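# Unload three sand cores from mould onto plywood boards

## Task

Lift out of the mould the elongated core with the rounded nose plus the two upright, bladed cores that sit in the mould half on the robot's right side; set all three down on the plywood boards next to the mould and release them, while the remaining two cores stay upright inside the mould.

## Robot and tools

ROBOT. Two arms, left_arm and right_arm, each with six joints and a two-finger gripper. Joint order for every arm, in calls and in results alike: waist, shoulder, elbow, wrist pitch, wrist yaw, wrist roll. Stated ranges in rad: waist -2.618 to 3.054, shoulder 0.000 to 3.142, elbow 0.000 to 3.142, wrist pitch -1.571 to 1.571, wrist yaw -1.571 to 1.571, wrist roll -2.094 to 2.094; the true stop may differ by up to 0.059 rad either way. A camera stand sits on the floor behind the arms.

FRAMES. Scene frame: origin at table-top height midway between the nominal bases, +x out over the table, +z up, left_arm toward +y (arm names do not match image sides). Calibrated bases: left_arm at (+0.031, +0.345, 0) m, quat_wxyz (+1.000, 0, 0, +0.008); right_arm at (+0.030, -0.335, 0) m, quat_wxyz (+1.000, 0, 0, -0.014). Each arm's hand position, orientation and targets are reported in that arm's own base frame; the table is in the scene frame. Reported hand poses may be off by a few centimetres, more when reaching far. Gripper fingers point along its +z and close along its y; end_effector_position is between the pads, about 1 cm short of the tips.

ROW FORMAT. Every motion command is built from rows of 14 numbers, all in [-1, 1], always including both arms: left_arm's six joint values then its opening, then the same seven for right_arm. Joint values are offsets, not poses: they are measured from the Joint targets in force when the action (or move) begins, not from the previous row. Scale: 1.0 equals 2.224 rad for waist, shoulder and elbow, and 8.485 rad for the three wrist joints. The opening is absolute: +1 fully open, -1 closed; in between, the fingers go to where grip_measured would read that value. To leave a gripper as it is, resend its current command (0 is itself a command meaning half open). Sending 0 for all of an arm's joints re-commands its current Joint targets.

execute_actions: argument actions is a list of actions; each action is a list of up to 15 rows, one per 1/30 s step, and a short action repeats its final row to fill 15 steps. An empty list just returns state and images. Optional cameras chooses views (omit, null or ["all"] for all, [] for none). An action is rejected for both arms if it would push any joint more than 0.059 rad beyond its range; a malformed action, or a first action failing that check, rejects the whole call. Joints asked past their true stop go only to it, and the result may say "joint sent to its limit". Joint speed is capped, so big offsets need several actions; each target stays within 0.339 rad (big joints) or 2.2 rad (wrist) of the measured angle, and targets putting the hand over 200 mm from where it is get scaled back.

move: target is either one 14-number row or a list of up to 15 rows, all offsets from the same starting Joint targets. speed (rad/s, 0.01 to 12.57, default 0.5) caps the fastest joint; one value or one per target. blend (rad) rounds corners of a list. opening_speed (per second on the -1..+1 scale, at least 0.2) closes or opens gradually; use it for gentle grasps. blocking=false returns after about 0.5 s while motion continues. All joints travel together, so hands follow curves; there is no obstacle avoidance. Runs under 0.5 s are slowed; over 10 s they stop early. The result adds a "move:" line: done, off_target (resting over 0.035 rad from target), moving, held or fault, plus limits=held if steps were withheld.

wait: seconds from 0 to 10; arms hold their last command, a running move carries on. stop: brakes a running move. zoom_image: camera is cam_left_wrist or cam_right_wrist, region [x0, y0, x1, y1] in pixels of the latest image, at most 504 by 504. finished_scene: scene is the current scene's number; call nothing after it.

RESULTS. Joint positions and Joint velocities list each arm's joints (rad, rad/s) then the finger gap (m; 0.094 when fully open). Joint targets are what the next offsets count from. Joint torques follow joint order, include gravity, carry offsets and noise, and for joints 1 to 3 wrap at ±28 N m. grip_measured uses the command scale; on a hard part it reads slightly under the part's width, and it keeps following the command, so it shows no contact. grip_effort_nm is motor effort (negative closing), not pad force. "within noise" velocities mean the arm is still. "joint command not followed" means the clearance check altered targets. Tool commands shows current gripper commands. Images: cam_left_wrist and cam_right_wrist, each 896x504.

AVOID. Dropping cores or releasing them while moving; slamming into the mould, table or heavy things; anything ending off the table; knocking over the two cores that must remain; arms touching each other or a gripper closing on the other arm's fingers; pressure on the wrist camera cables. Fast motion hits harder. To stop pushing, command targets back past the measured positions. Holding loads, stretching out or straining heats motors: MOTOR HOT at 75 °C, a fault folding the arm at 90 °C, collapse at 100 °C. Loose parts may be nudged occasionally. Finish only when all three cores rest released on the boards.

Each tool is called after "Emit:" by a JSON object that holds its "name" and its "arguments", one argument or row to a line.

## Session

Emit:
{"name": "execute_actions", "arguments": {
  "actions": [],
  "cameras": []
}}

Scene clock: 0.00 s.
left_arm: end_effector_position=(+0.3491, -0.0518, +0.2089) grip_measured=+1.000 grip_effort_nm=n/a end_effector_quat_wxyz=(+0.533, -0.007, +0.816, -0.226) | right_arm: end_effector_position=(+0.3047, +0.0784, +0.1820) grip_measured=+1.000 grip_effort_nm=n/a end_effector_quat_wxyz=(+0.477, +0.034, +0.863, +0.162)
Joint positions: left_arm=[0.064 1.008 0.577 0.059 0.429 -0.249 0.094] | right_arm=[0.21 0.845 0.563 -0.234 -0.068 0.329 0.094]
Joint velocities: within noise
Joint torques (N m): no reading
Heat: left arm: 32 °C; right arm: 34 °C.
Joint targets: left_arm=[0.064 1.000 0.586 0.062 0.431 -0.247] | right_arm=[0.210 0.838 0.575 -0.230 -0.068 0.327]
Tool commands: left_gripper/opening=+1.0 right_gripper/opening=+1.0
No camera images: "cameras" was empty.

Emit:
{"name": "move", "arguments": {
  "target": [
    [0,0,0.3,-0.05,-0.0508,0.0291,1,0,0,0.3,-0.03,0.008,-0.0385,1],
    [-0.2311,0.3597,0.6808,-0.1605,-0.0508,0.0291,1,0.1079,0.4326,0.6857,-0.1261,0.008,-0.0385,1]
  ],
  "speed": 1.0,
  "blend": 0.2
}}

Scene clock: 6.47 s.
left_arm: end_effector_position=(+0.3871, -0.1876, +0.2894) grip_measured=+1.000 grip_effort_nm=0.027 end_effector_quat_wxyz=(+0.268, +0.213, +0.937, -0.066) | right_arm: end_effector_position=(+0.3894, +0.1888, +0.2834) grip_measured=+1.000 grip_effort_nm=0.022 end_effector_quat_wxyz=(+0.263, -0.211, +0.939, +0.063)
Joint positions: left_arm=[-0.451 1.794 2.076 -1.292 0.007 -0.005 0.094] | right_arm=[0.447 1.806 2.071 -1.288 -0.005 0.006 0.094]
Joint velocities: within noise
Joint torques (N m): left_arm=[0.08 -7.02 6.78 1.41 -0.05 0] | right_arm=[0.4 -7.82 7.51 0.84 0.04 -0.11]
Heat: left arm: 33 °C; right arm: 35 °C.
Joint targets: left_arm=[-0.450 1.800 2.100 -1.299 0.000 0.000] | right_arm=[0.450 1.800 2.100 -1.300 0.000 0.000]
move: done

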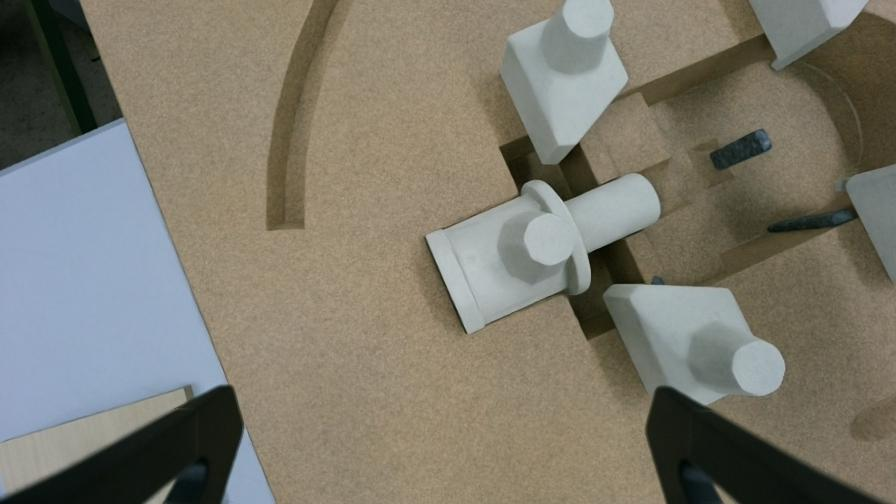

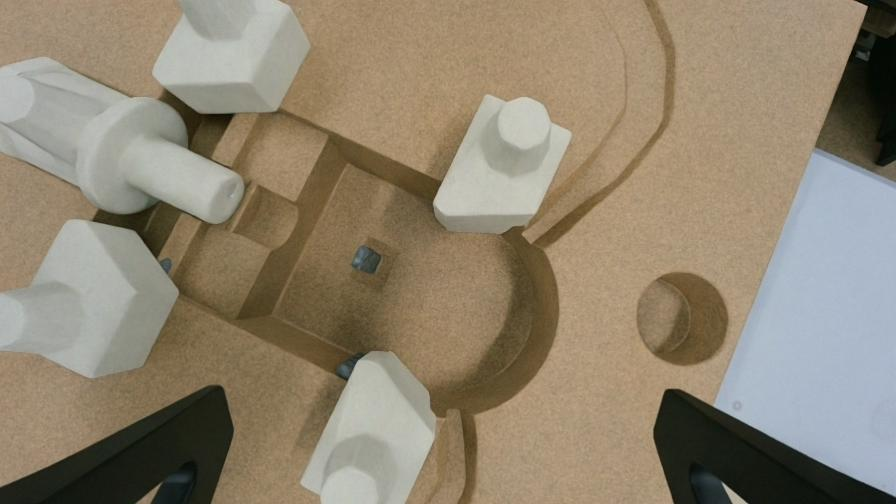

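Emit:
{"name": "move", "arguments": {
  "target": [-0.0517,0.0382,-0.1619,0.0553,0,0,1,0.0495,0.036,-0.0652,-0.0212,0,0.0684,1],
  "speed": 0.8
}}

Scene clock: 29.77 s.
left_arm: end_effector_position=(+0.4148, -0.2610, +0.1914) grip_measured=+1.000 grip_effort_nm=0.027 end_effector_quat_wxyz=(+0.281, +0.264, +0.919, -0.085) | right_arm: end_effector_position=(+0.3270, +0.2045, +0.2061) grip_measured=+1.000 grip_effort_nm=0.027 end_effector_quat_wxyz=(+0.081, +0.009, +0.995, +0.054)
Joint positions: left_arm=[-0.562 1.874 1.746 -0.846 0.006 -0.005 0.094] | right_arm=[0.554 1.874 1.962 -1.465 -0.005 0.573 0.094]
Joint velocities: within noise
Joint torques (N m): left_arm=[-0.31 -8.03 4.98 1.68 -0.03 0.01] | right_arm=[0.47 -7.31 4.52 0.28 0.03 0.04]
Heat: left arm: 34 °C; right arm: 35 °C.
Joint targets: left_arm=[-0.565 1.885 1.740 -0.830 0.000 0.001] | right_arm=[0.560 1.881 1.955 -1.480 0.000 0.580]
move: done

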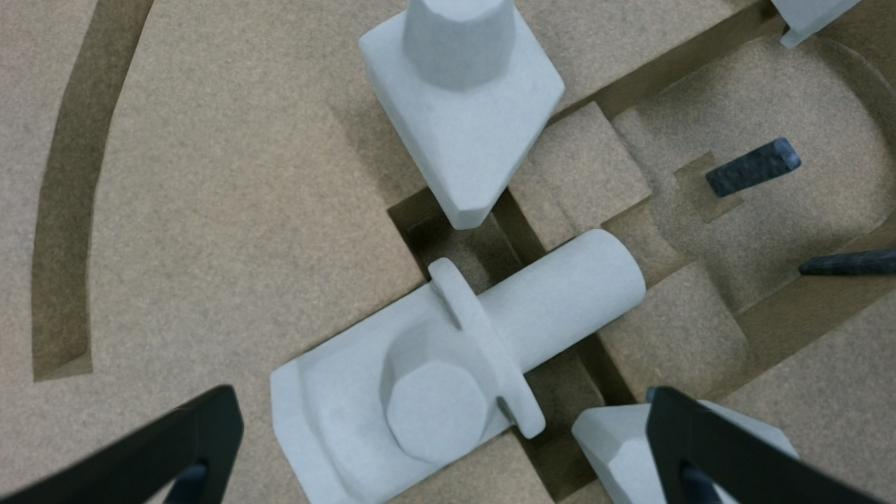

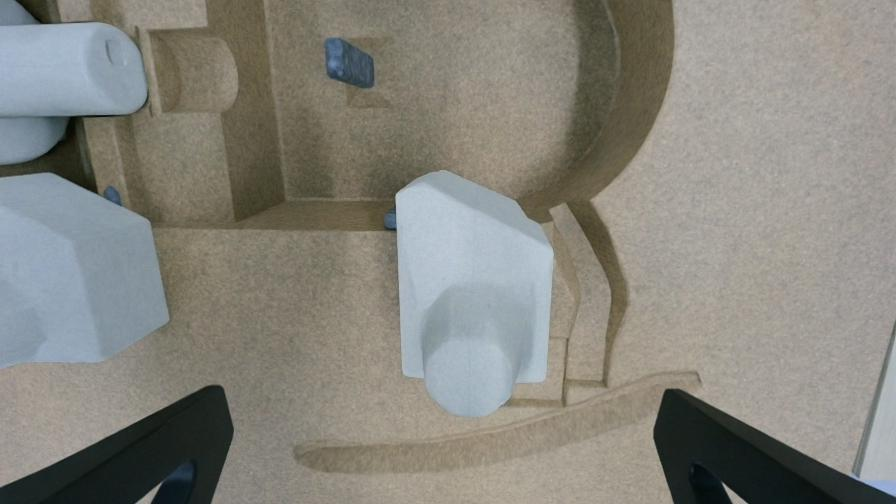

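Emit:
{"name": "move", "arguments": {
  "target": [0,-0.0045,-0.0854,0.0218,0,0,0.2,0.0054,-0.0409,-0.1358,0.0253,0,0.0684,0.4],
  "speed": 0.35
}}

Scene clock: 43.87 s.
left_arm: end_effector_position=(+0.4143, -0.2607, +0.1455) grip_measured=+0.202 grip_effort_nm=-0.056 end_effector_quat_wxyz=(+0.278, +0.264, +0.920, -0.084) | right_arm: end_effector_position=(+0.3118, +0.1992, +0.1449) grip_measured=+0.403 grip_effort_nm=-0.125 end_effector_quat_wxyz=(+0.040, +0.289, +0.955, +0.050)
Joint positions: left_arm=[-0.562 1.874 1.568 -0.677 0.006 -0.004 0.056] | right_arm=[0.564 1.826 1.663 -1.28 -0.005 1.152 0.066]
Joint velocities: within noise
Joint torques (N m): left_arm=[-0.17 -8.68 4.04 1.86 -0.04 0.01] | right_arm=[0.68 -10.63 4.53 0.45 0.03 0.1]
Heat: left arm: 35 °C; right arm: 34 °C.
Joint targets: left_arm=[-0.565 1.875 1.550 -0.645 0.000 0.000] | right_arm=[0.572 1.790 1.653 -1.266 0.000 1.161]
move: off_target (right_arm); right_arm: the shoulder is farthest, 0.036 rad from its target

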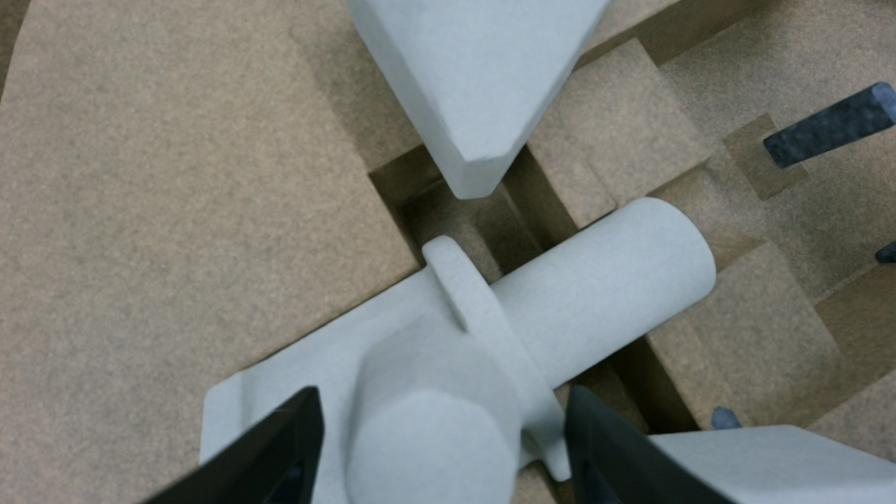

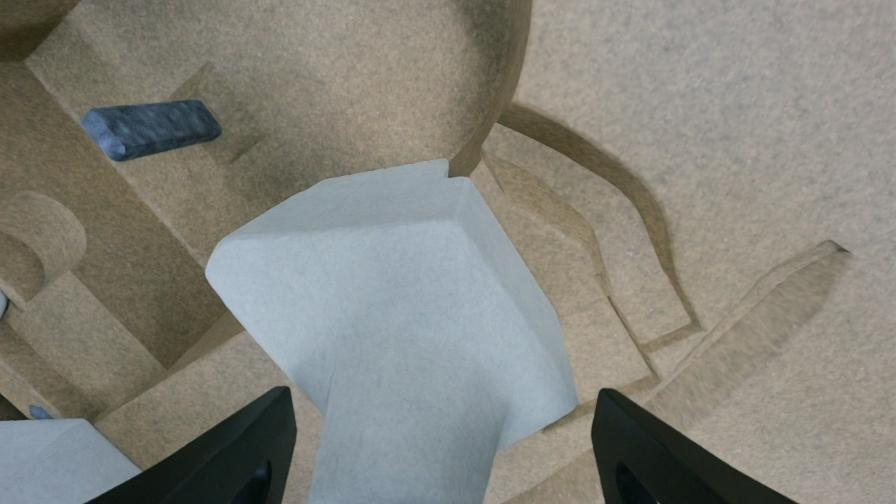

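Emit:
{"name": "move", "arguments": {
  "target": [
    [0.002,0,0,0,0,0,0.2,0,0,0,0,0,-0.0684,0.4],
    [0.002,0,0,0,0,0,-0.65,0,0,0,0,0,-0.0684,0.4]
  ],
  "speed": 0.6,
  "opening_speed": 0.7
}}

Scene clock: 50.47 s.
left_arm: end_effector_position=(+0.4142, -0.2602, +0.1469) grip_measured=-0.208 grip_effort_nm=-1.004 end_effector_quat_wxyz=(+0.277, +0.262, +0.920, -0.088) | right_arm: end_effector_position=(+0.3121, +0.1994, +0.1450) grip_measured=+0.403 grip_effort_nm=-0.129 end_effector_quat_wxyz=(+0.053, +0.011, +0.998, +0.037)
Joint positions: left_arm=[-0.557 1.87 1.568 -0.678 0.015 -0.008 0.037] | right_arm=[0.564 1.826 1.663 -1.278 -0.005 0.586 0.066]
Joint velocities: within noise
Joint torques (N m): left_arm=[-0.18 -8.47 3.99 1.86 -0.13 0.07] | right_arm=[0.7 -10.63 4.53 0.44 0.03 -0.11]
Heat: left arm: 36 °C; right arm: 37 °C.
Joint targets: left_arm=[-0.561 1.875 1.550 -0.645 0.000 0.000] | right_arm=[0.572 1.790 1.653 -1.265 0.000 0.580]
move: off_target (right_arm); right_arm: the shoulder is farthest, 0.036 rad from its target

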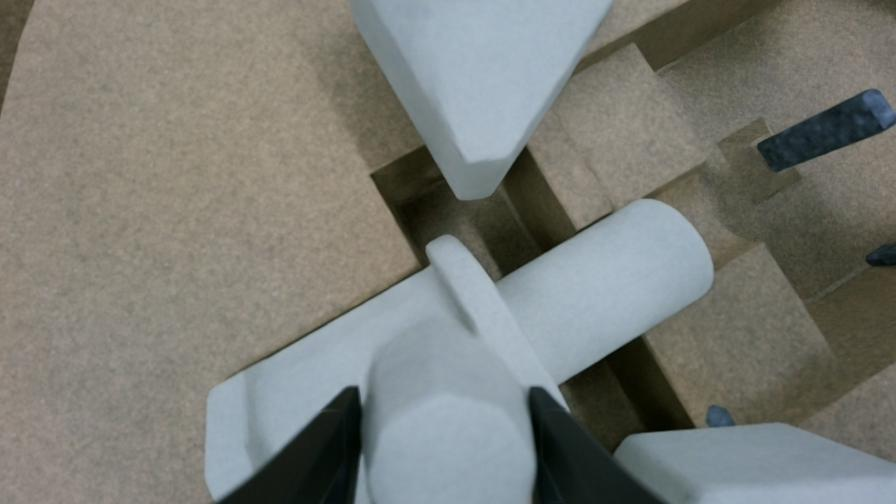

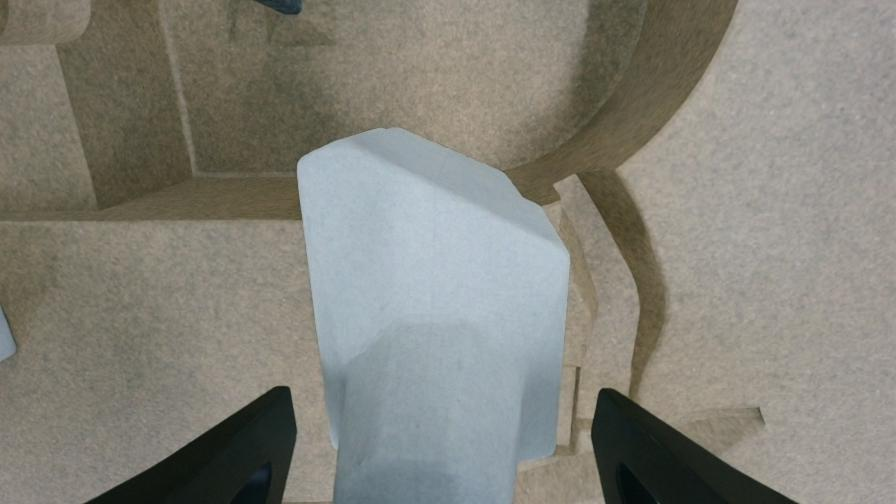

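Emit:
{"name": "move", "arguments": {
  "target": [
    [0,0.0031,0.0854,-0.0191,0,0,-0.65,0.003,0,0,0,0,0,-0.65],
    [0,0.0265,0.209,-0.0454,0,0,-0.65,0.003,0,0,0,0,0,-0.65],
    [0,-0.086,0.209,-0.0572,0,0,-0.65,0.003,0,0,0,0,0,-0.65]
  ],
  "speed": [0.25,0.3,0.4],
  "blend": 0.04,
  "opening_speed": 0.6
}}

Scene clock: 59.97 s.
left_arm: end_effector_position=(+0.3623, -0.2264, +0.2914) grip_measured=-0.211 grip_effort_nm=-0.999 end_effector_quat_wxyz=(+0.286, +0.264, +0.917, -0.086) | right_arm: end_effector_position=(+0.3114, +0.1999, +0.1494) grip_measured=-0.262 grip_effort_nm=-1.004 end_effector_quat_wxyz=(+0.061, +0.007, +0.997, +0.036)
Joint positions: left_arm=[-0.557 1.728 1.974 -1.21 0.009 0.001 0.037] | right_arm=[0.571 1.814 1.663 -1.278 0.005 0.583 0.035]
Joint velocities: within noise
Joint torques (N m): left_arm=[-0.23 -10.43 8.34 2.42 -0.07 -0.08] | right_arm=[0.69 -9.46 4.56 0.45 -0.05 -0.08]
Heat: left arm: 37 °C; right arm: 40 °C.
Joint targets: left_arm=[-0.561 1.684 2.015 -1.131 0.000 0.000] | right_arm=[0.578 1.790 1.653 -1.266 0.000 0.580]
move: off_target (left_arm); blend cut to 0 rad at target 1; left_arm: the wrist pitch is farthest, 0.079 rad from its target

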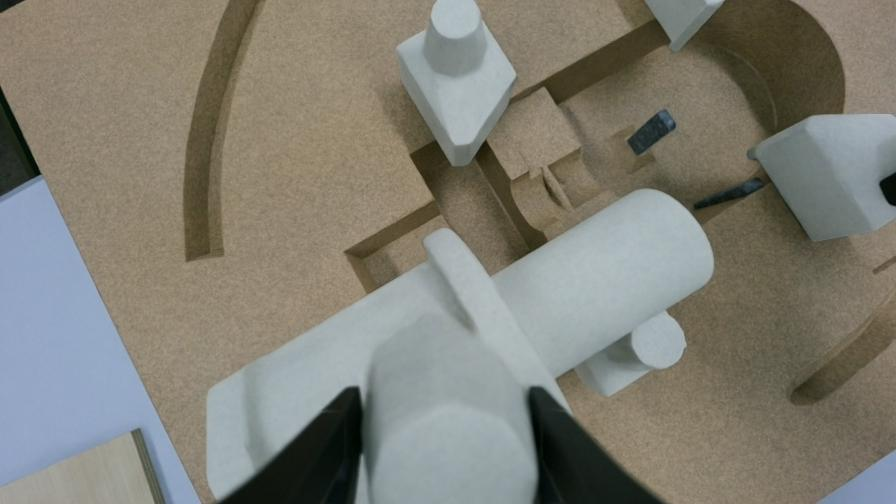

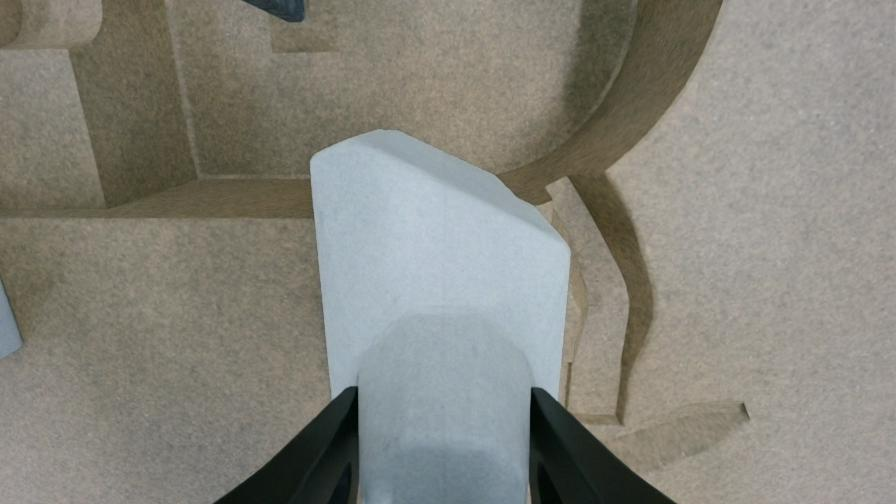

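Emit:
{"name": "move", "arguments": {
  "target": [
    [0.3777,-0.2608,-0.3665,0.0236,-0.0471,-0.0742,-0.65,0,0.0234,0.0881,-0.0174,0,0,-0.65],
    [0.3777,-0.2424,-0.4789,0.0589,-0.0471,-0.0742,-0.65,0,0.0463,0.184,-0.0318,0,0,-0.65]
  ],
  "speed": [0.7,0.3],
  "blend": 0.05
}}

Scene clock: 73.43 s.
left_arm: end_effector_position=(+0.2759, +0.1446, +0.1693) grip_measured=-0.211 grip_effort_nm=-0.999 end_effector_quat_wxyz=(+0.324, -0.456, +0.821, +0.114) | right_arm: end_effector_position=(+0.3175, +0.2048, +0.2109) grip_measured=-0.274 grip_effort_nm=-1.009 end_effector_quat_wxyz=(+0.065, +0.006, +0.997, +0.041)
Joint positions: left_arm=[0.277 1.158 0.934 -0.729 -0.355 -0.622 0.037] | right_arm=[0.571 1.894 2.017 -1.54 0.001 0.583 0.034]
Joint velocities: within noise
Joint torques (N m): left_arm=[0.24 -3.95 6.78 2.6 -0.7 -0.13] | right_arm=[0.68 -7.97 8.62 0.41 -0.01 -0.07]
Heat: left arm: 38 °C; right arm: 40 °C.
Joint targets: left_arm=[0.279 1.145 0.950 -0.631 -0.400 -0.629] | right_arm=[0.578 1.893 2.063 -1.535 0.000 0.580]
move: off_target (left_arm, right_arm); left_arm: the wrist pitch is farthest, 0.098 rad from its target; right_arm: the elbow is farthest, 0.045 rad from its target

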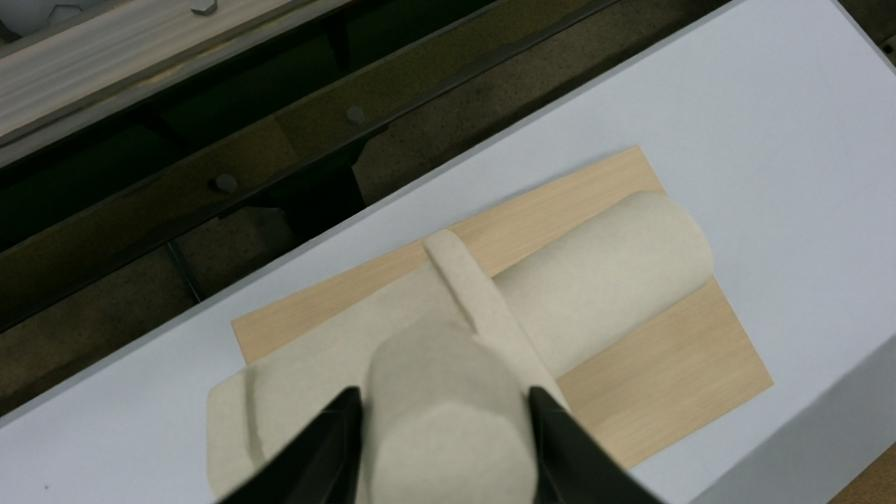

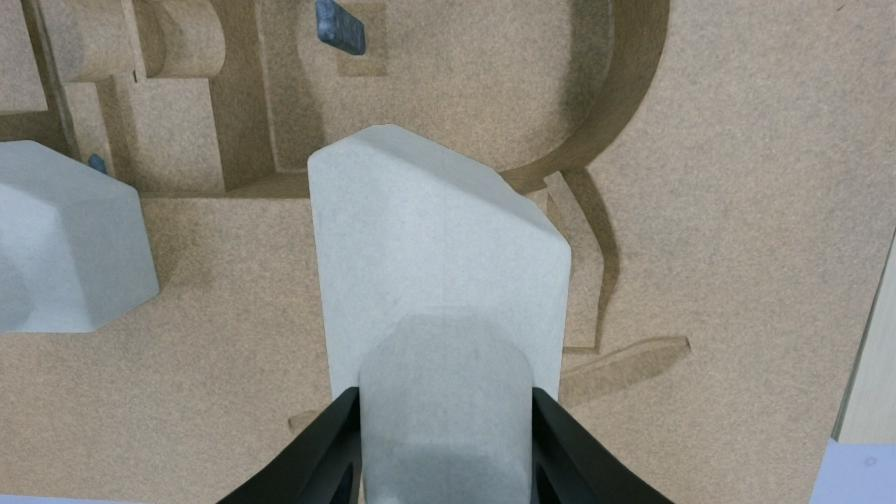

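Emit:
{"name": "move", "arguments": {
  "target": [
    [0,0,0,0,0,0,-0.65,0,-0.045,0,0,0,0,-0.65],
    [0,0,-0.0765,0.0153,0,0,-0.65,-0.5746,-0.2977,-0.3422,0.081,-0.0471,-0.112,-0.65],
    [0,0,-0.0765,0.0153,0,0,-0.65,-0.5746,-0.3741,-0.6794,0.1703,-0.0471,-0.112,-0.65]
  ],
  "speed": [0.3,0.6,0.4],
  "blend": 0.05
}}

Scene clock: 90.83 s.
left_arm: end_effector_position=(+0.2669, +0.1420, +0.1229) grip_measured=-0.211 grip_effort_nm=-0.999 end_effector_quat_wxyz=(+0.309, -0.455, +0.827, +0.118) | right_arm: end_effector_position=(+0.2814, -0.1512, +0.1101) grip_measured=-0.275 grip_effort_nm=-1.004 end_effector_quat_wxyz=(+0.419, +0.081, +0.903, -0.054)
Joint positions: left_arm=[0.277 1.158 0.767 -0.595 -0.355 -0.622 0.037] | right_arm=[-0.697 1.099 0.54 -0.2 -0.361 -0.362 0.034]
Joint velocities: within noise
Joint torques (N m): left_arm=[0.27 -3.79 6.43 2.51 -0.7 -0.15] | right_arm=[-0.23 -5.57 6.83 2.25 -0.5 -0.14]
Heat: left arm: 38 °C; right arm: 38 °C.
Joint targets: left_arm=[0.279 1.145 0.780 -0.501 -0.400 -0.629] | right_arm=[-0.700 1.061 0.551 -0.090 -0.400 -0.370]
move: off_target (left_arm, right_arm); left_arm: the wrist pitch is farthest, 0.094 rad from its target; right_arm: the wrist pitch is farthest, 0.110 rad from its target

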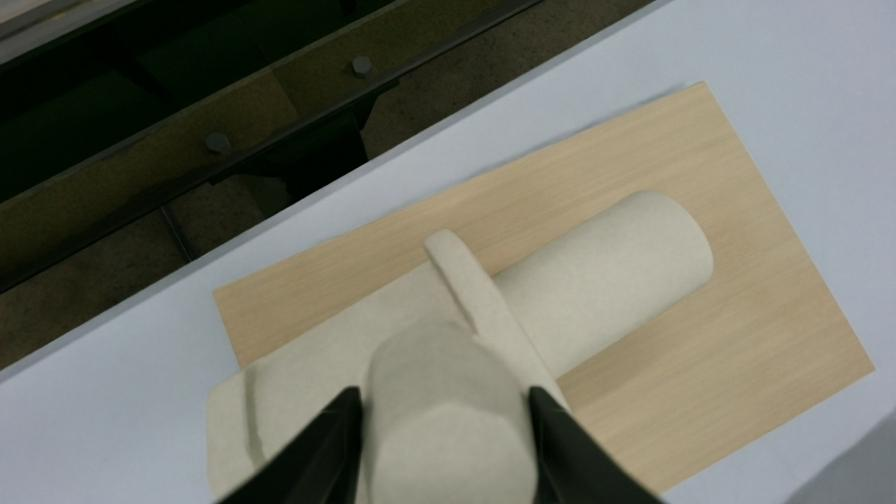

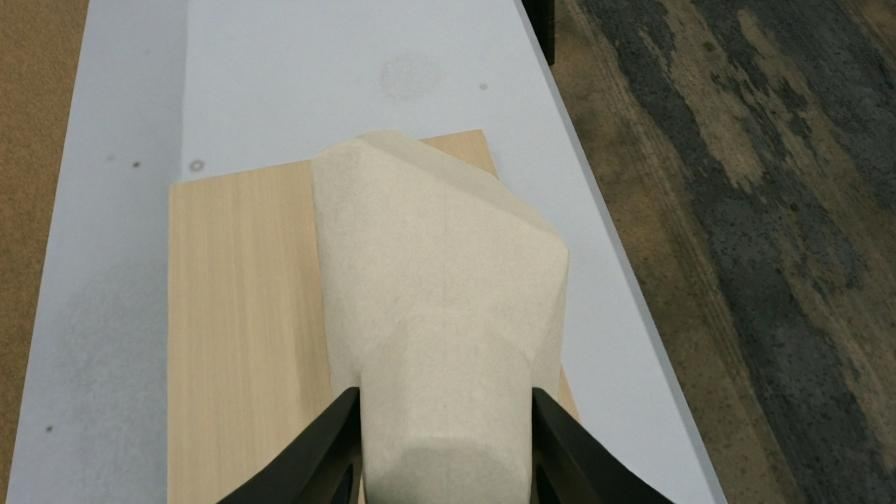

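Emit:
{"name": "move", "arguments": {
  "target": [
    [0,0,-0.018,0.0035,0,0,-0.65,0.0135,-0.0387,-0.0688,0.002,0,0,-0.65],
    [0,0,-0.0315,0.0059,0,0,-0.18,0.0135,-0.0387,-0.0688,0.002,0,0,-0.65],
    [0,0,-0.0315,0.0059,0,0,0.4,0.0135,-0.0387,-0.0688,0.002,0,0,-0.65]
  ],
  "speed": [0.12,0.06,0.06],
  "opening_speed": 0.25
}}

Scene clock: 104.63 s.
left_arm: end_effector_position=(+0.2747, +0.1482, +0.1180) grip_measured=+0.398 grip_effort_nm=0.134 end_effector_quat_wxyz=(+0.340, -0.458, +0.812, +0.121) | right_arm: end_effector_position=(+0.2610, -0.1269, +0.0818) grip_measured=-0.275 grip_effort_nm=-0.999 end_effector_quat_wxyz=(+0.411, +0.074, +0.908, -0.044)
Joint positions: left_arm=[0.277 1.158 0.706 -0.468 -0.377 -0.622 0.066] | right_arm=[-0.678 1.004 0.394 -0.172 -0.362 -0.362 0.034]
Joint velocities: within noise
Joint torques (N m): left_arm=[0.28 -3.81 5.68 1.78 -0.44 -0.14] | right_arm=[0.72 -4.08 6.19 2.13 -0.5 -0.12]
Heat: left arm: 39 °C; right arm: 38 °C.
Joint targets: left_arm=[0.279 1.145 0.710 -0.451 -0.400 -0.629] | right_arm=[-0.670 0.974 0.398 -0.073 -0.400 -0.370]
move: off_target (right_arm); target 2's new numbers were sent with left_arm's wrist pitch 0.063 rad from that target; target 3's new numbers were sent with left_arm's wrist pitch 0.062 rad from that target; right_arm: the wrist pitch is farthest, 0.099 rad from its target

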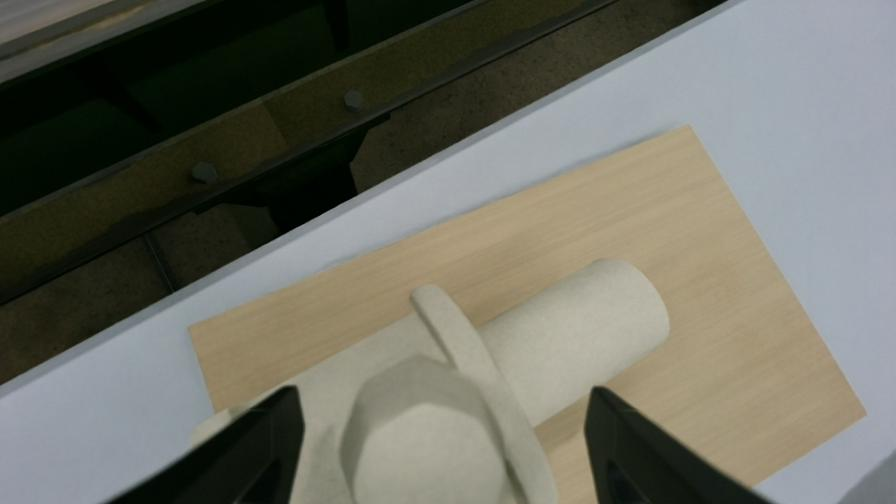

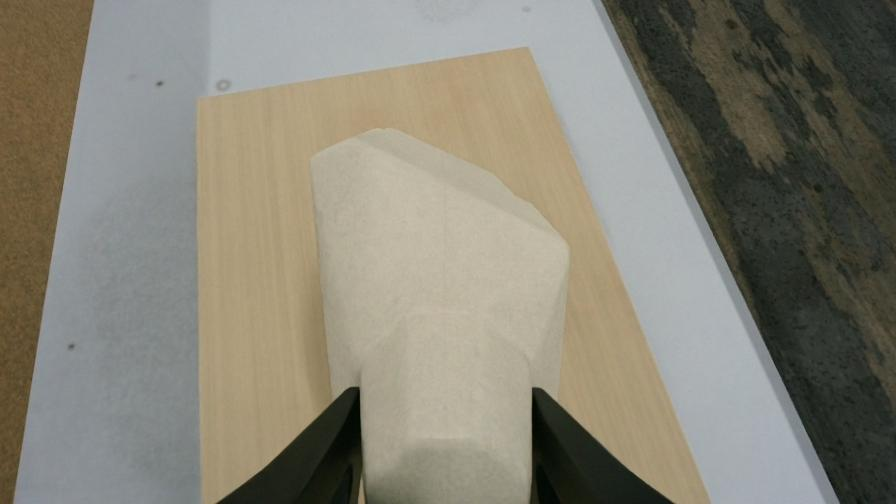

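Emit:
{"name": "move", "arguments": {
  "target": [
    [0,-0.09,0,0,0,0,0.4,-0.027,0.0117,-0.0306,0.0062,0,0,-0.65],
    [0,-0.09,0.2,-0.03,0.0471,0.0742,0.4,-0.027,0.0184,-0.065,0.012,0,0,-0.245]
  ],
  "speed": [0.25,0.5],
  "opening_speed": 0.3,
  "cameras": ["cam_right_wrist"]
}}

Scene clock: 115.67 s.
left_arm: end_effector_position=(+0.3028, +0.0886, +0.3092) grip_measured=+0.398 grip_effort_nm=0.125 end_effector_quat_wxyz=(+0.492, -0.124, +0.859, +0.071) | right_arm: end_effector_position=(+0.2566, -0.1297, +0.0653) grip_measured=-0.243 grip_effort_nm=-0.095 end_effector_quat_wxyz=(+0.442, +0.077, +0.892, -0.052)
Joint positions: left_arm=[0.277 0.959 1.132 -0.704 -0.008 -0.006 0.066] | right_arm=[-0.722 1.01 0.266 0.027 -0.407 -0.362 0.036]
Joint velocities: within noise
Joint torques (N m): left_arm=[0.25 -2.39 7.27 2.02 0.11 0.01] | right_arm=[-0.66 -1.07 4.77 1.25 -0.07 -0.12]
Heat: left arm: 38 °C; right arm: 39 °C.
Joint targets: left_arm=[0.279 0.944 1.155 -0.705 0.000 0.000] | right_arm=[-0.730 1.015 0.254 0.029 -0.399 -0.370]
move: done
Images, in order (width x height): cam_right_wrist 896x504.

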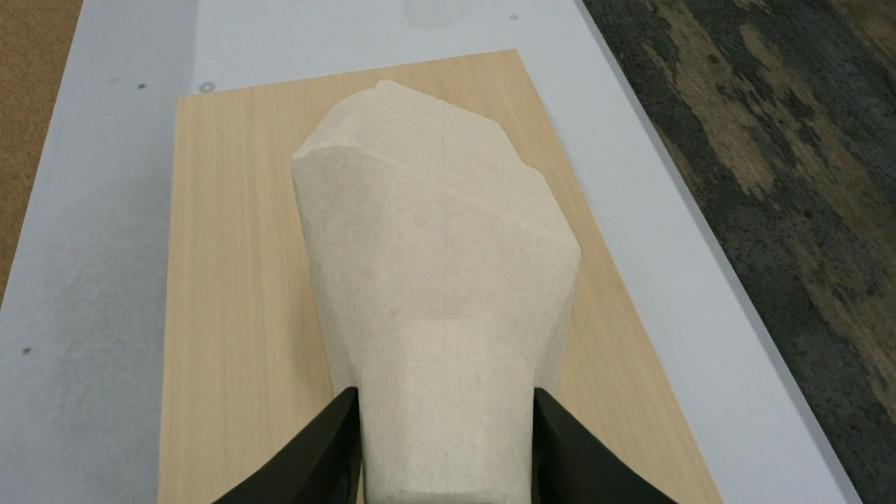

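Emit:
{"name": "move", "arguments": {
  "target": [0,0,0,0,0,0,0.4,-0.02,0.008,-0.06,0.018,0,0,-0.24],
  "speed": 0.12,
  "opening_speed": 0.3,
  "cameras": ["cam_right_wrist"]
}}

Scene clock: 120.97 s.
left_arm: end_effector_position=(+0.3028, +0.0886, +0.3091) grip_measured=+0.398 grip_effort_nm=0.125 end_effector_quat_wxyz=(+0.492, -0.124, +0.859, +0.071) | right_arm: end_effector_position=(+0.2394, -0.1274, +0.0371) grip_measured=-0.239 grip_effort_nm=-0.037 end_effector_quat_wxyz=(+0.442, +0.094, +0.890, -0.057)
Joint positions: left_arm=[0.277 0.959 1.132 -0.704 -0.008 -0.006 0.066] | right_arm=[-0.765 1.024 0.136 0.169 -0.415 -0.363 0.036]
Joint velocities: within noise
Joint torques (N m): left_arm=[0.2 -2.47 7.39 2.02 0.12 0.02] | right_arm=[-0.88 -0.47 4.03 1.35 0.02 -0.12]
Heat: left arm: 38 °C; right arm: 38 °C.
Joint targets: left_arm=[0.279 0.944 1.155 -0.705 0.000 0.000] | right_arm=[-0.775 1.033 0.120 0.181 -0.400 -0.370]
move: done
Images, in order (width x height): cam_right_wrist 896x504.

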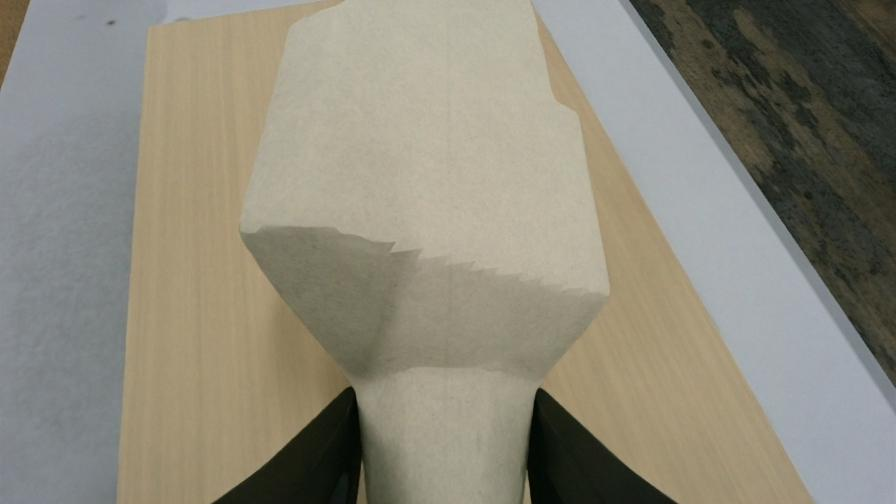

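Emit:
{"name": "move", "arguments": {
  "target": [
    [0,0,0,0,0,0,0.4,-0.03,0,0.002,0,0,0,-0.3],
    [0,0,0,0,0,0,0.4,-0.03,0,0.002,0,0,0,0.1]
  ],
  "speed": 0.1,
  "opening_speed": 0.3,
  "cameras": ["cam_right_wrist"]
}}

Scene clock: 132.20 s.
left_arm: end_effector_position=(+0.3028, +0.0886, +0.3091) grip_measured=+0.398 grip_effort_nm=0.120 end_effector_quat_wxyz=(+0.492, -0.124, +0.859, +0.071) | right_arm: end_effector_position=(+0.2302, -0.1450, +0.0373) grip_measured=+0.097 grip_effort_nm=0.178 end_effector_quat_wxyz=(+0.440, +0.125, +0.886, -0.076)
Joint positions: left_arm=[0.277 0.959 1.132 -0.704 -0.008 -0.006 0.066] | right_arm=[-0.833 1.027 0.136 0.177 -0.41 -0.363 0.052]
Joint velocities: within noise
Joint torques (N m): left_arm=[0.18 -2.39 7.3 2.04 0.11 -0.01] | right_arm=[-0.65 -0.77 4.41 1.29 -0.03 -0.12]
Heat: left arm: 37 °C; right arm: 38 °C.
Joint targets: left_arm=[0.279 0.944 1.155 -0.705 0.000 0.000] | right_arm=[-0.841 1.033 0.125 0.181 -0.400 -0.370]
move: done
Images, in order (width x height): cam_right_wrist 896x504.

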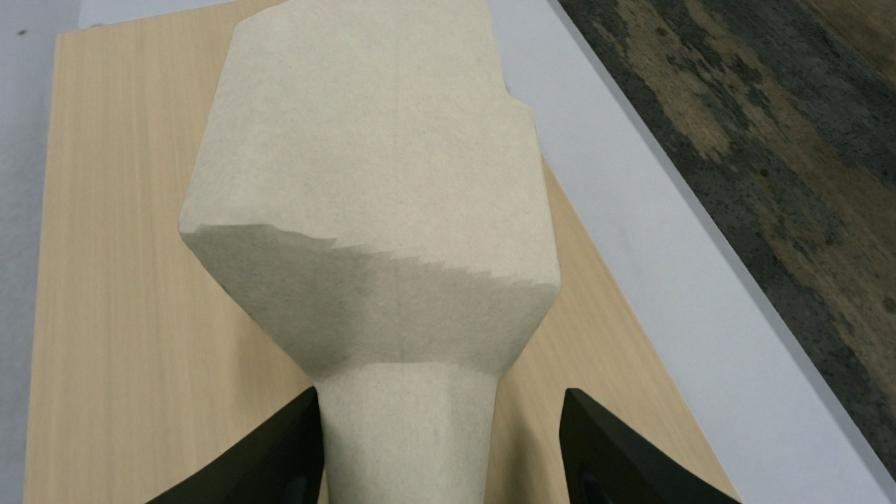

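Emit:
{"name": "move", "arguments": {
  "target": [
    [0,0,0,0,0,0,0.4,0,-0.15,0,0,0,0,0.3],
    [0,0,0,0,0,0,0.4,0.03,-0.15,0.25,-0.05,0.0471,0.0436,0.4],
    [0,0,0,0,0,0,0.4,0.5481,0.5306,0.9622,-0.1509,0.0471,0.0436,0.4]
  ],
  "speed": [0.4,1.0,1.2],
  "blend": [0.0,0.1,0],
  "cameras": ["cam_right_wrist"]
}}

Scene clock: 145.80 s.
left_arm: end_effector_position=(+0.3028, +0.0886, +0.3091) grip_measured=+0.398 grip_effort_nm=0.120 end_effector_quat_wxyz=(+0.492, -0.124, +0.859, +0.071) | right_arm: end_effector_position=(+0.5032, +0.2036, +0.1751) grip_measured=+0.397 grip_effort_nm=0.173 end_effector_quat_wxyz=(+0.244, -0.187, +0.950, +0.048)
Joint positions: left_arm=[0.277 0.959 1.132 -0.704 -0.008 -0.006 0.066] | right_arm=[0.381 2.214 2.234 -1.088 -0.004 -0.006 0.066]
Joint velocities: within noise
Joint torques (N m): left_arm=[0.28 -2.43 7.28 2.03 0.11 0.02] | right_arm=[-0.16 -10.86 8.09 0.76 0.03 0.03]
Heat: left arm: 37 °C; right arm: 38 °C.
Joint targets: left_arm=[0.279 0.944 1.155 -0.705 0.000 0.000] | right_arm=[0.378 2.213 2.265 -1.099 0.000 0.000]
move: done; blend cut to 0 rad at target 2
Images, in order (width x height): cam_right_wrist 896x504.

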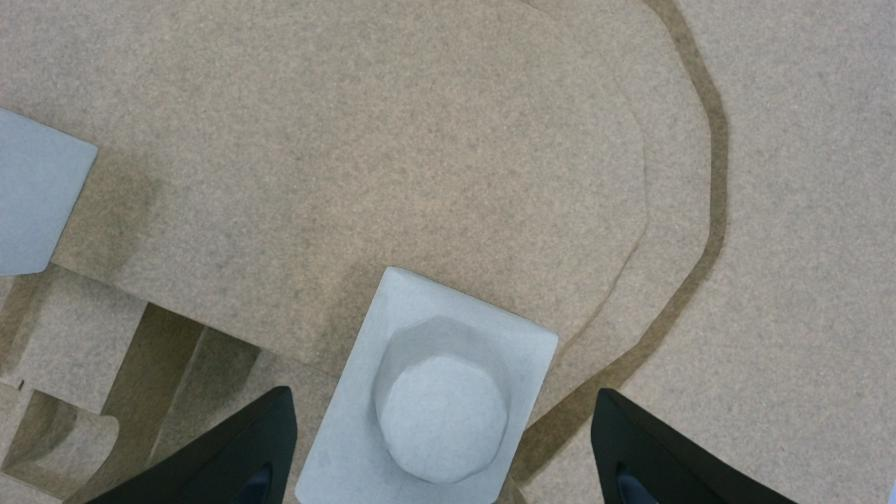

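Emit:
{"name": "move", "arguments": {
  "target": [
    [0,0,0,0,0,0,0.4,0,0,-0.0674,0.0166,0,0,0.3],
    [0,0,0,0,0,0,0.4,0,0,-0.0674,0.0166,0,0,-0.65]
  ],
  "speed": 0.3,
  "opening_speed": 0.6,
  "cameras": ["cam_right_wrist"]
}}

Scene clock: 152.57 s.
left_arm: end_effector_position=(+0.3028, +0.0886, +0.3091) grip_measured=+0.398 grip_effort_nm=0.110 end_effector_quat_wxyz=(+0.492, -0.124, +0.859, +0.071) | right_arm: end_effector_position=(+0.5109, +0.2037, +0.1534) grip_measured=-0.238 grip_effort_nm=-0.955 end_effector_quat_wxyz=(+0.253, -0.176, +0.950, +0.045)
Joint positions: left_arm=[0.277 0.959 1.132 -0.704 -0.008 -0.006 0.066] | right_arm=[0.381 2.206 2.125 -0.97 0.012 0.013 0.036]
Joint velocities: within noise
Joint torques (N m): left_arm=[0.23 -2.43 7.31 2.01 0.11 0.01] | right_arm=[-0.27 -10.33 5.07 1 -0.11 -0.19]
Heat: left arm: 37 °C; right arm: 38 °C.
Joint targets: left_arm=[0.279 0.944 1.155 -0.705 0.000 0.000] | right_arm=[0.378 2.213 2.115 -0.958 0.000 0.000]
move: done
Images, in order (width x height): cam_right_wrist 896x504.

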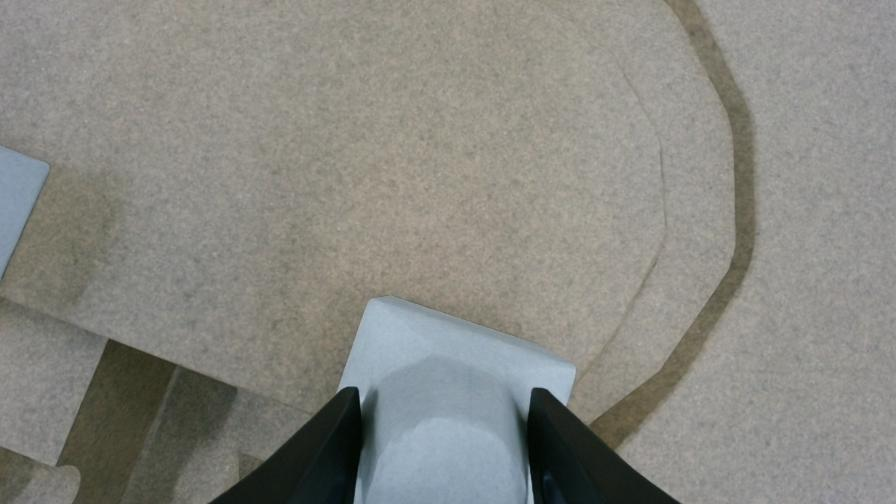

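Emit:
{"name": "move", "arguments": {
  "target": [
    [0,0,0,0,0,0,0.4,0,0.01,0.14,-0.032,0,0,-0.65],
    [0,0,0,0,0,0,0.4,-0.3094,-0.442,-0.3665,0.0481,-0.0247,-0.0236,-0.65],
    [0,0,0,0,0,0,0.4,-0.3094,-0.5117,-0.7037,0.1341,-0.0247,-0.0236,-0.65]
  ],
  "speed": [0.3,0.7,0.4],
  "blend": 0.04,
  "cameras": ["cam_right_wrist"]
}}

Scene clock: 174.13 s.
left_arm: end_effector_position=(+0.3028, +0.0886, +0.3091) grip_measured=+0.398 grip_effort_nm=0.125 end_effector_quat_wxyz=(+0.492, -0.124, +0.859, +0.071) | right_arm: end_effector_position=(+0.3532, -0.0749, +0.1559) grip_measured=-0.254 grip_effort_nm=-1.004 end_effector_quat_wxyz=(+0.514, -0.001, +0.856, -0.047)
Joint positions: left_arm=[0.277 0.959 1.132 -0.704 -0.008 -0.006 0.066] | right_arm=[-0.307 1.112 0.541 0.075 -0.191 -0.195 0.035]
Joint velocities: within noise
Joint torques (N m): left_arm=[0.23 -2.33 7.36 2.03 0.11 0] | right_arm=[-0.31 -5.76 6.76 2.4 -0.23 -0.11]
Heat: left arm: 38 °C; right arm: 41 °C.
Joint targets: left_arm=[0.279 0.944 1.155 -0.705 0.000 0.000] | right_arm=[-0.310 1.075 0.550 0.180 -0.209 -0.200]
move: off_target (right_arm); right_arm: the wrist pitch is farthest, 0.104 rad from its target
Images, in order (width x height): cam_right_wrist 896x504.

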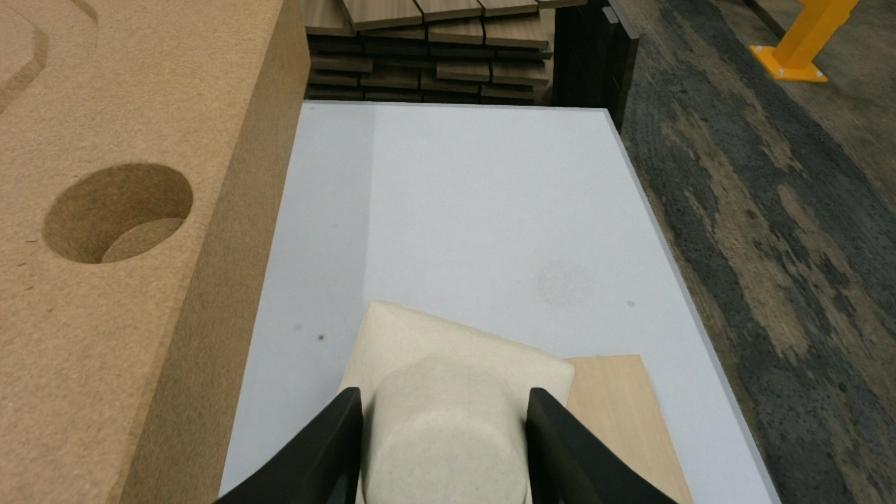

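Emit:
{"name": "move", "arguments": {
  "target": [0,0,0,0,0,0,0.4,0.0135,-0.0274,-0.0607,0.008,0,0,-0.65],
  "speed": 0.1,
  "cameras": ["cam_right_wrist"]
}}

Scene clock: 184.73 s.
left_arm: end_effector_position=(+0.3028, +0.0885, +0.3091) grip_measured=+0.398 grip_effort_nm=0.125 end_effector_quat_wxyz=(+0.492, -0.124, +0.859, +0.070) | right_arm: end_effector_position=(+0.3344, -0.0619, +0.1324) grip_measured=-0.254 grip_effort_nm=-1.004 end_effector_quat_wxyz=(+0.515, -0.010, +0.856, -0.042)
Joint positions: left_arm=[0.277 0.959 1.132 -0.704 -0.007 -0.006 0.066] | right_arm=[-0.287 1.046 0.41 0.143 -0.192 -0.195 0.035]
Joint velocities: within noise
Joint torques (N m): left_arm=[0.2 -2.39 7.39 2.04 0.15 -0.02] | right_arm=[0.65 -4.81 6.42 2.39 -0.22 -0.1]
Heat: left arm: 38 °C; right arm: 42 °C.
Joint targets: left_arm=[0.279 0.944 1.155 -0.705 0.000 0.000] | right_arm=[-0.280 1.014 0.415 0.248 -0.210 -0.200]
move: off_target (right_arm); right_arm: the wrist pitch is farthest, 0.105 rad from its target
Images, in order (width x height): cam_right_wrist 896x504.

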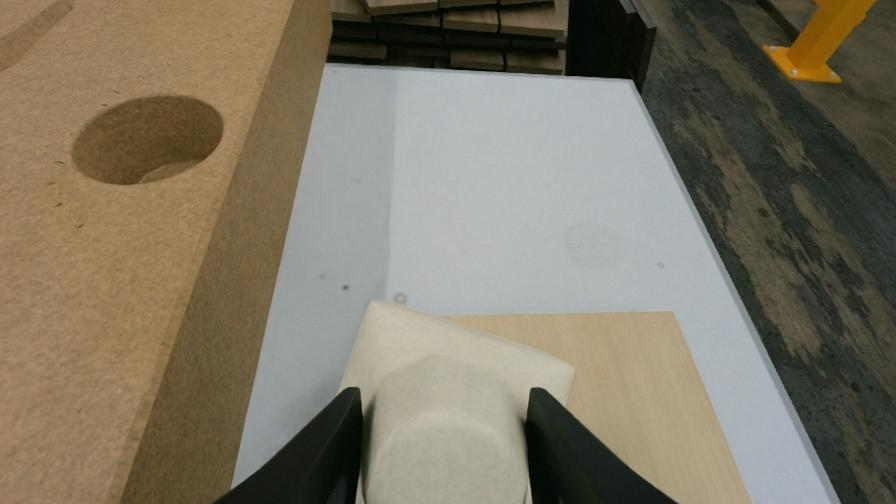

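Emit:
{"name": "move", "arguments": {
  "target": [0,0,0,0,0,0,0.4,0,-0.03,-0.036,0,0,0,-0.65],
  "speed": 0.08,
  "cameras": ["cam_right_wrist"]
}}

Scene clock: 189.10 s.
left_arm: end_effector_position=(+0.3028, +0.0885, +0.3091) grip_measured=+0.398 grip_effort_nm=0.120 end_effector_quat_wxyz=(+0.492, -0.124, +0.859, +0.070) | right_arm: end_effector_position=(+0.3177, -0.0570, +0.1189) grip_measured=-0.254 grip_effort_nm=-1.004 end_effector_quat_wxyz=(+0.512, -0.009, +0.858, -0.041)
Joint positions: left_arm=[0.277 0.959 1.132 -0.704 -0.007 -0.006 0.066] | right_arm=[-0.287 0.977 0.33 0.146 -0.192 -0.195 0.035]
Joint velocities: within noise
Joint torques (N m): left_arm=[0.24 -2.43 7.28 2.03 0.11 0.02] | right_arm=[0.64 -4.05 6.32 2.4 -0.23 -0.1]
Heat: left arm: 38 °C; right arm: 43 °C.
Joint targets: left_arm=[0.279 0.944 1.155 -0.705 0.000 0.000] | right_arm=[-0.280 0.947 0.335 0.247 -0.210 -0.200]
move: off_target (right_arm); right_arm: the wrist pitch is farthest, 0.102 rad from its target
Images, in order (width x height): cam_right_wrist 896x504.

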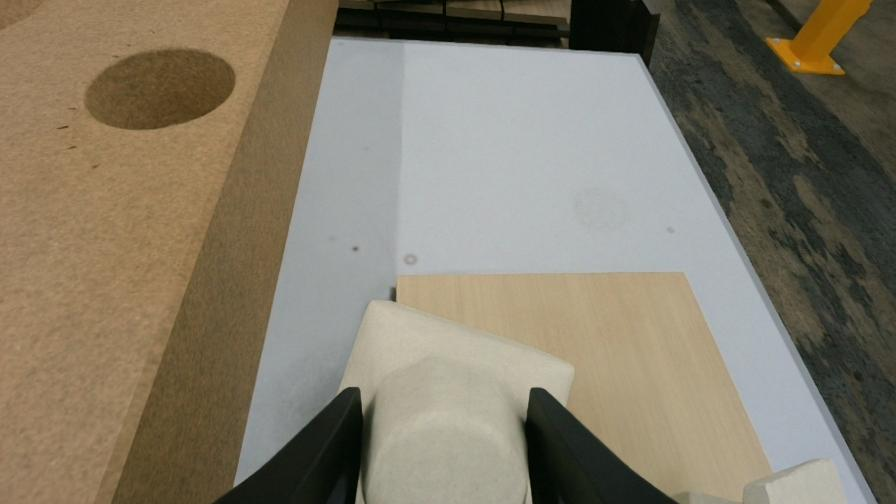

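Emit:
{"name": "move", "arguments": {
  "target": [
    [0,0,0,0,0,0,0.4,-0.025,-0.0121,-0.0157,-0.001,0,0,-0.65],
    [0,0,0,0,0,0,0.4,-0.025,-0.0436,-0.045,-0.0035,0,0,-0.228]
  ],
  "speed": 0.08,
  "opening_speed": 0.3,
  "cameras": ["cam_right_wrist"]
}}

Scene clock: 198.97 s.
left_arm: end_effector_position=(+0.3028, +0.0885, +0.3091) grip_measured=+0.398 grip_effort_nm=0.120 end_effector_quat_wxyz=(+0.492, -0.124, +0.859, +0.070) | right_arm: end_effector_position=(+0.2999, -0.0636, +0.1150) grip_measured=-0.225 grip_effort_nm=-0.144 end_effector_quat_wxyz=(+0.528, +0.003, +0.847, -0.056)
Joint positions: left_arm=[0.277 0.959 1.132 -0.704 -0.007 -0.006 0.066] | right_arm=[-0.328 0.869 0.241 0.167 -0.198 -0.199 0.036]
Joint velocities: within noise
Joint torques (N m): left_arm=[0.21 -2.44 7.27 2.02 0.11 0] | right_arm=[-0.66 -2.47 5.57 1.94 -0.16 -0.07]
Heat: left arm: 38 °C; right arm: 45 °C.
Joint targets: left_arm=[0.279 0.944 1.155 -0.705 0.000 0.000] | right_arm=[-0.336 0.850 0.235 0.218 -0.209 -0.200]
move: off_target (right_arm); target 2's new numbers were sent with right_arm's wrist pitch 0.051 rad from that target; right_arm: the wrist pitch is farthest, 0.051 rad from its target
Images, in order (width x height): cam_right_wrist 896x504.

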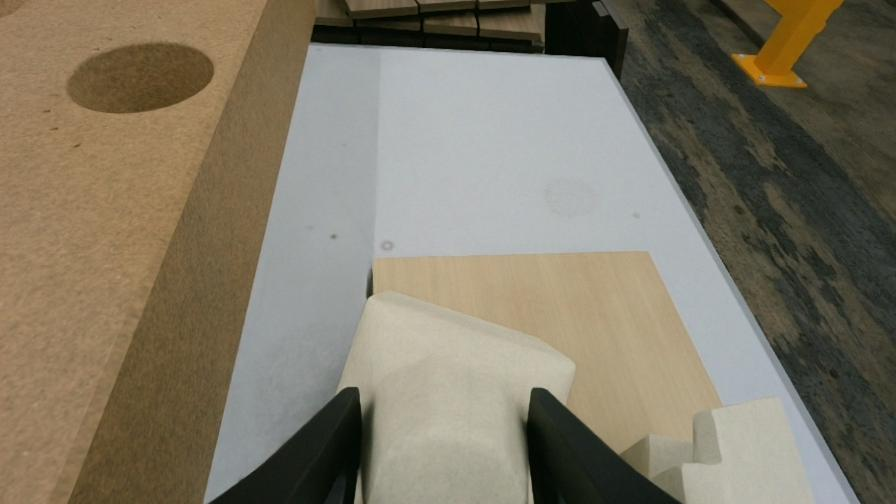

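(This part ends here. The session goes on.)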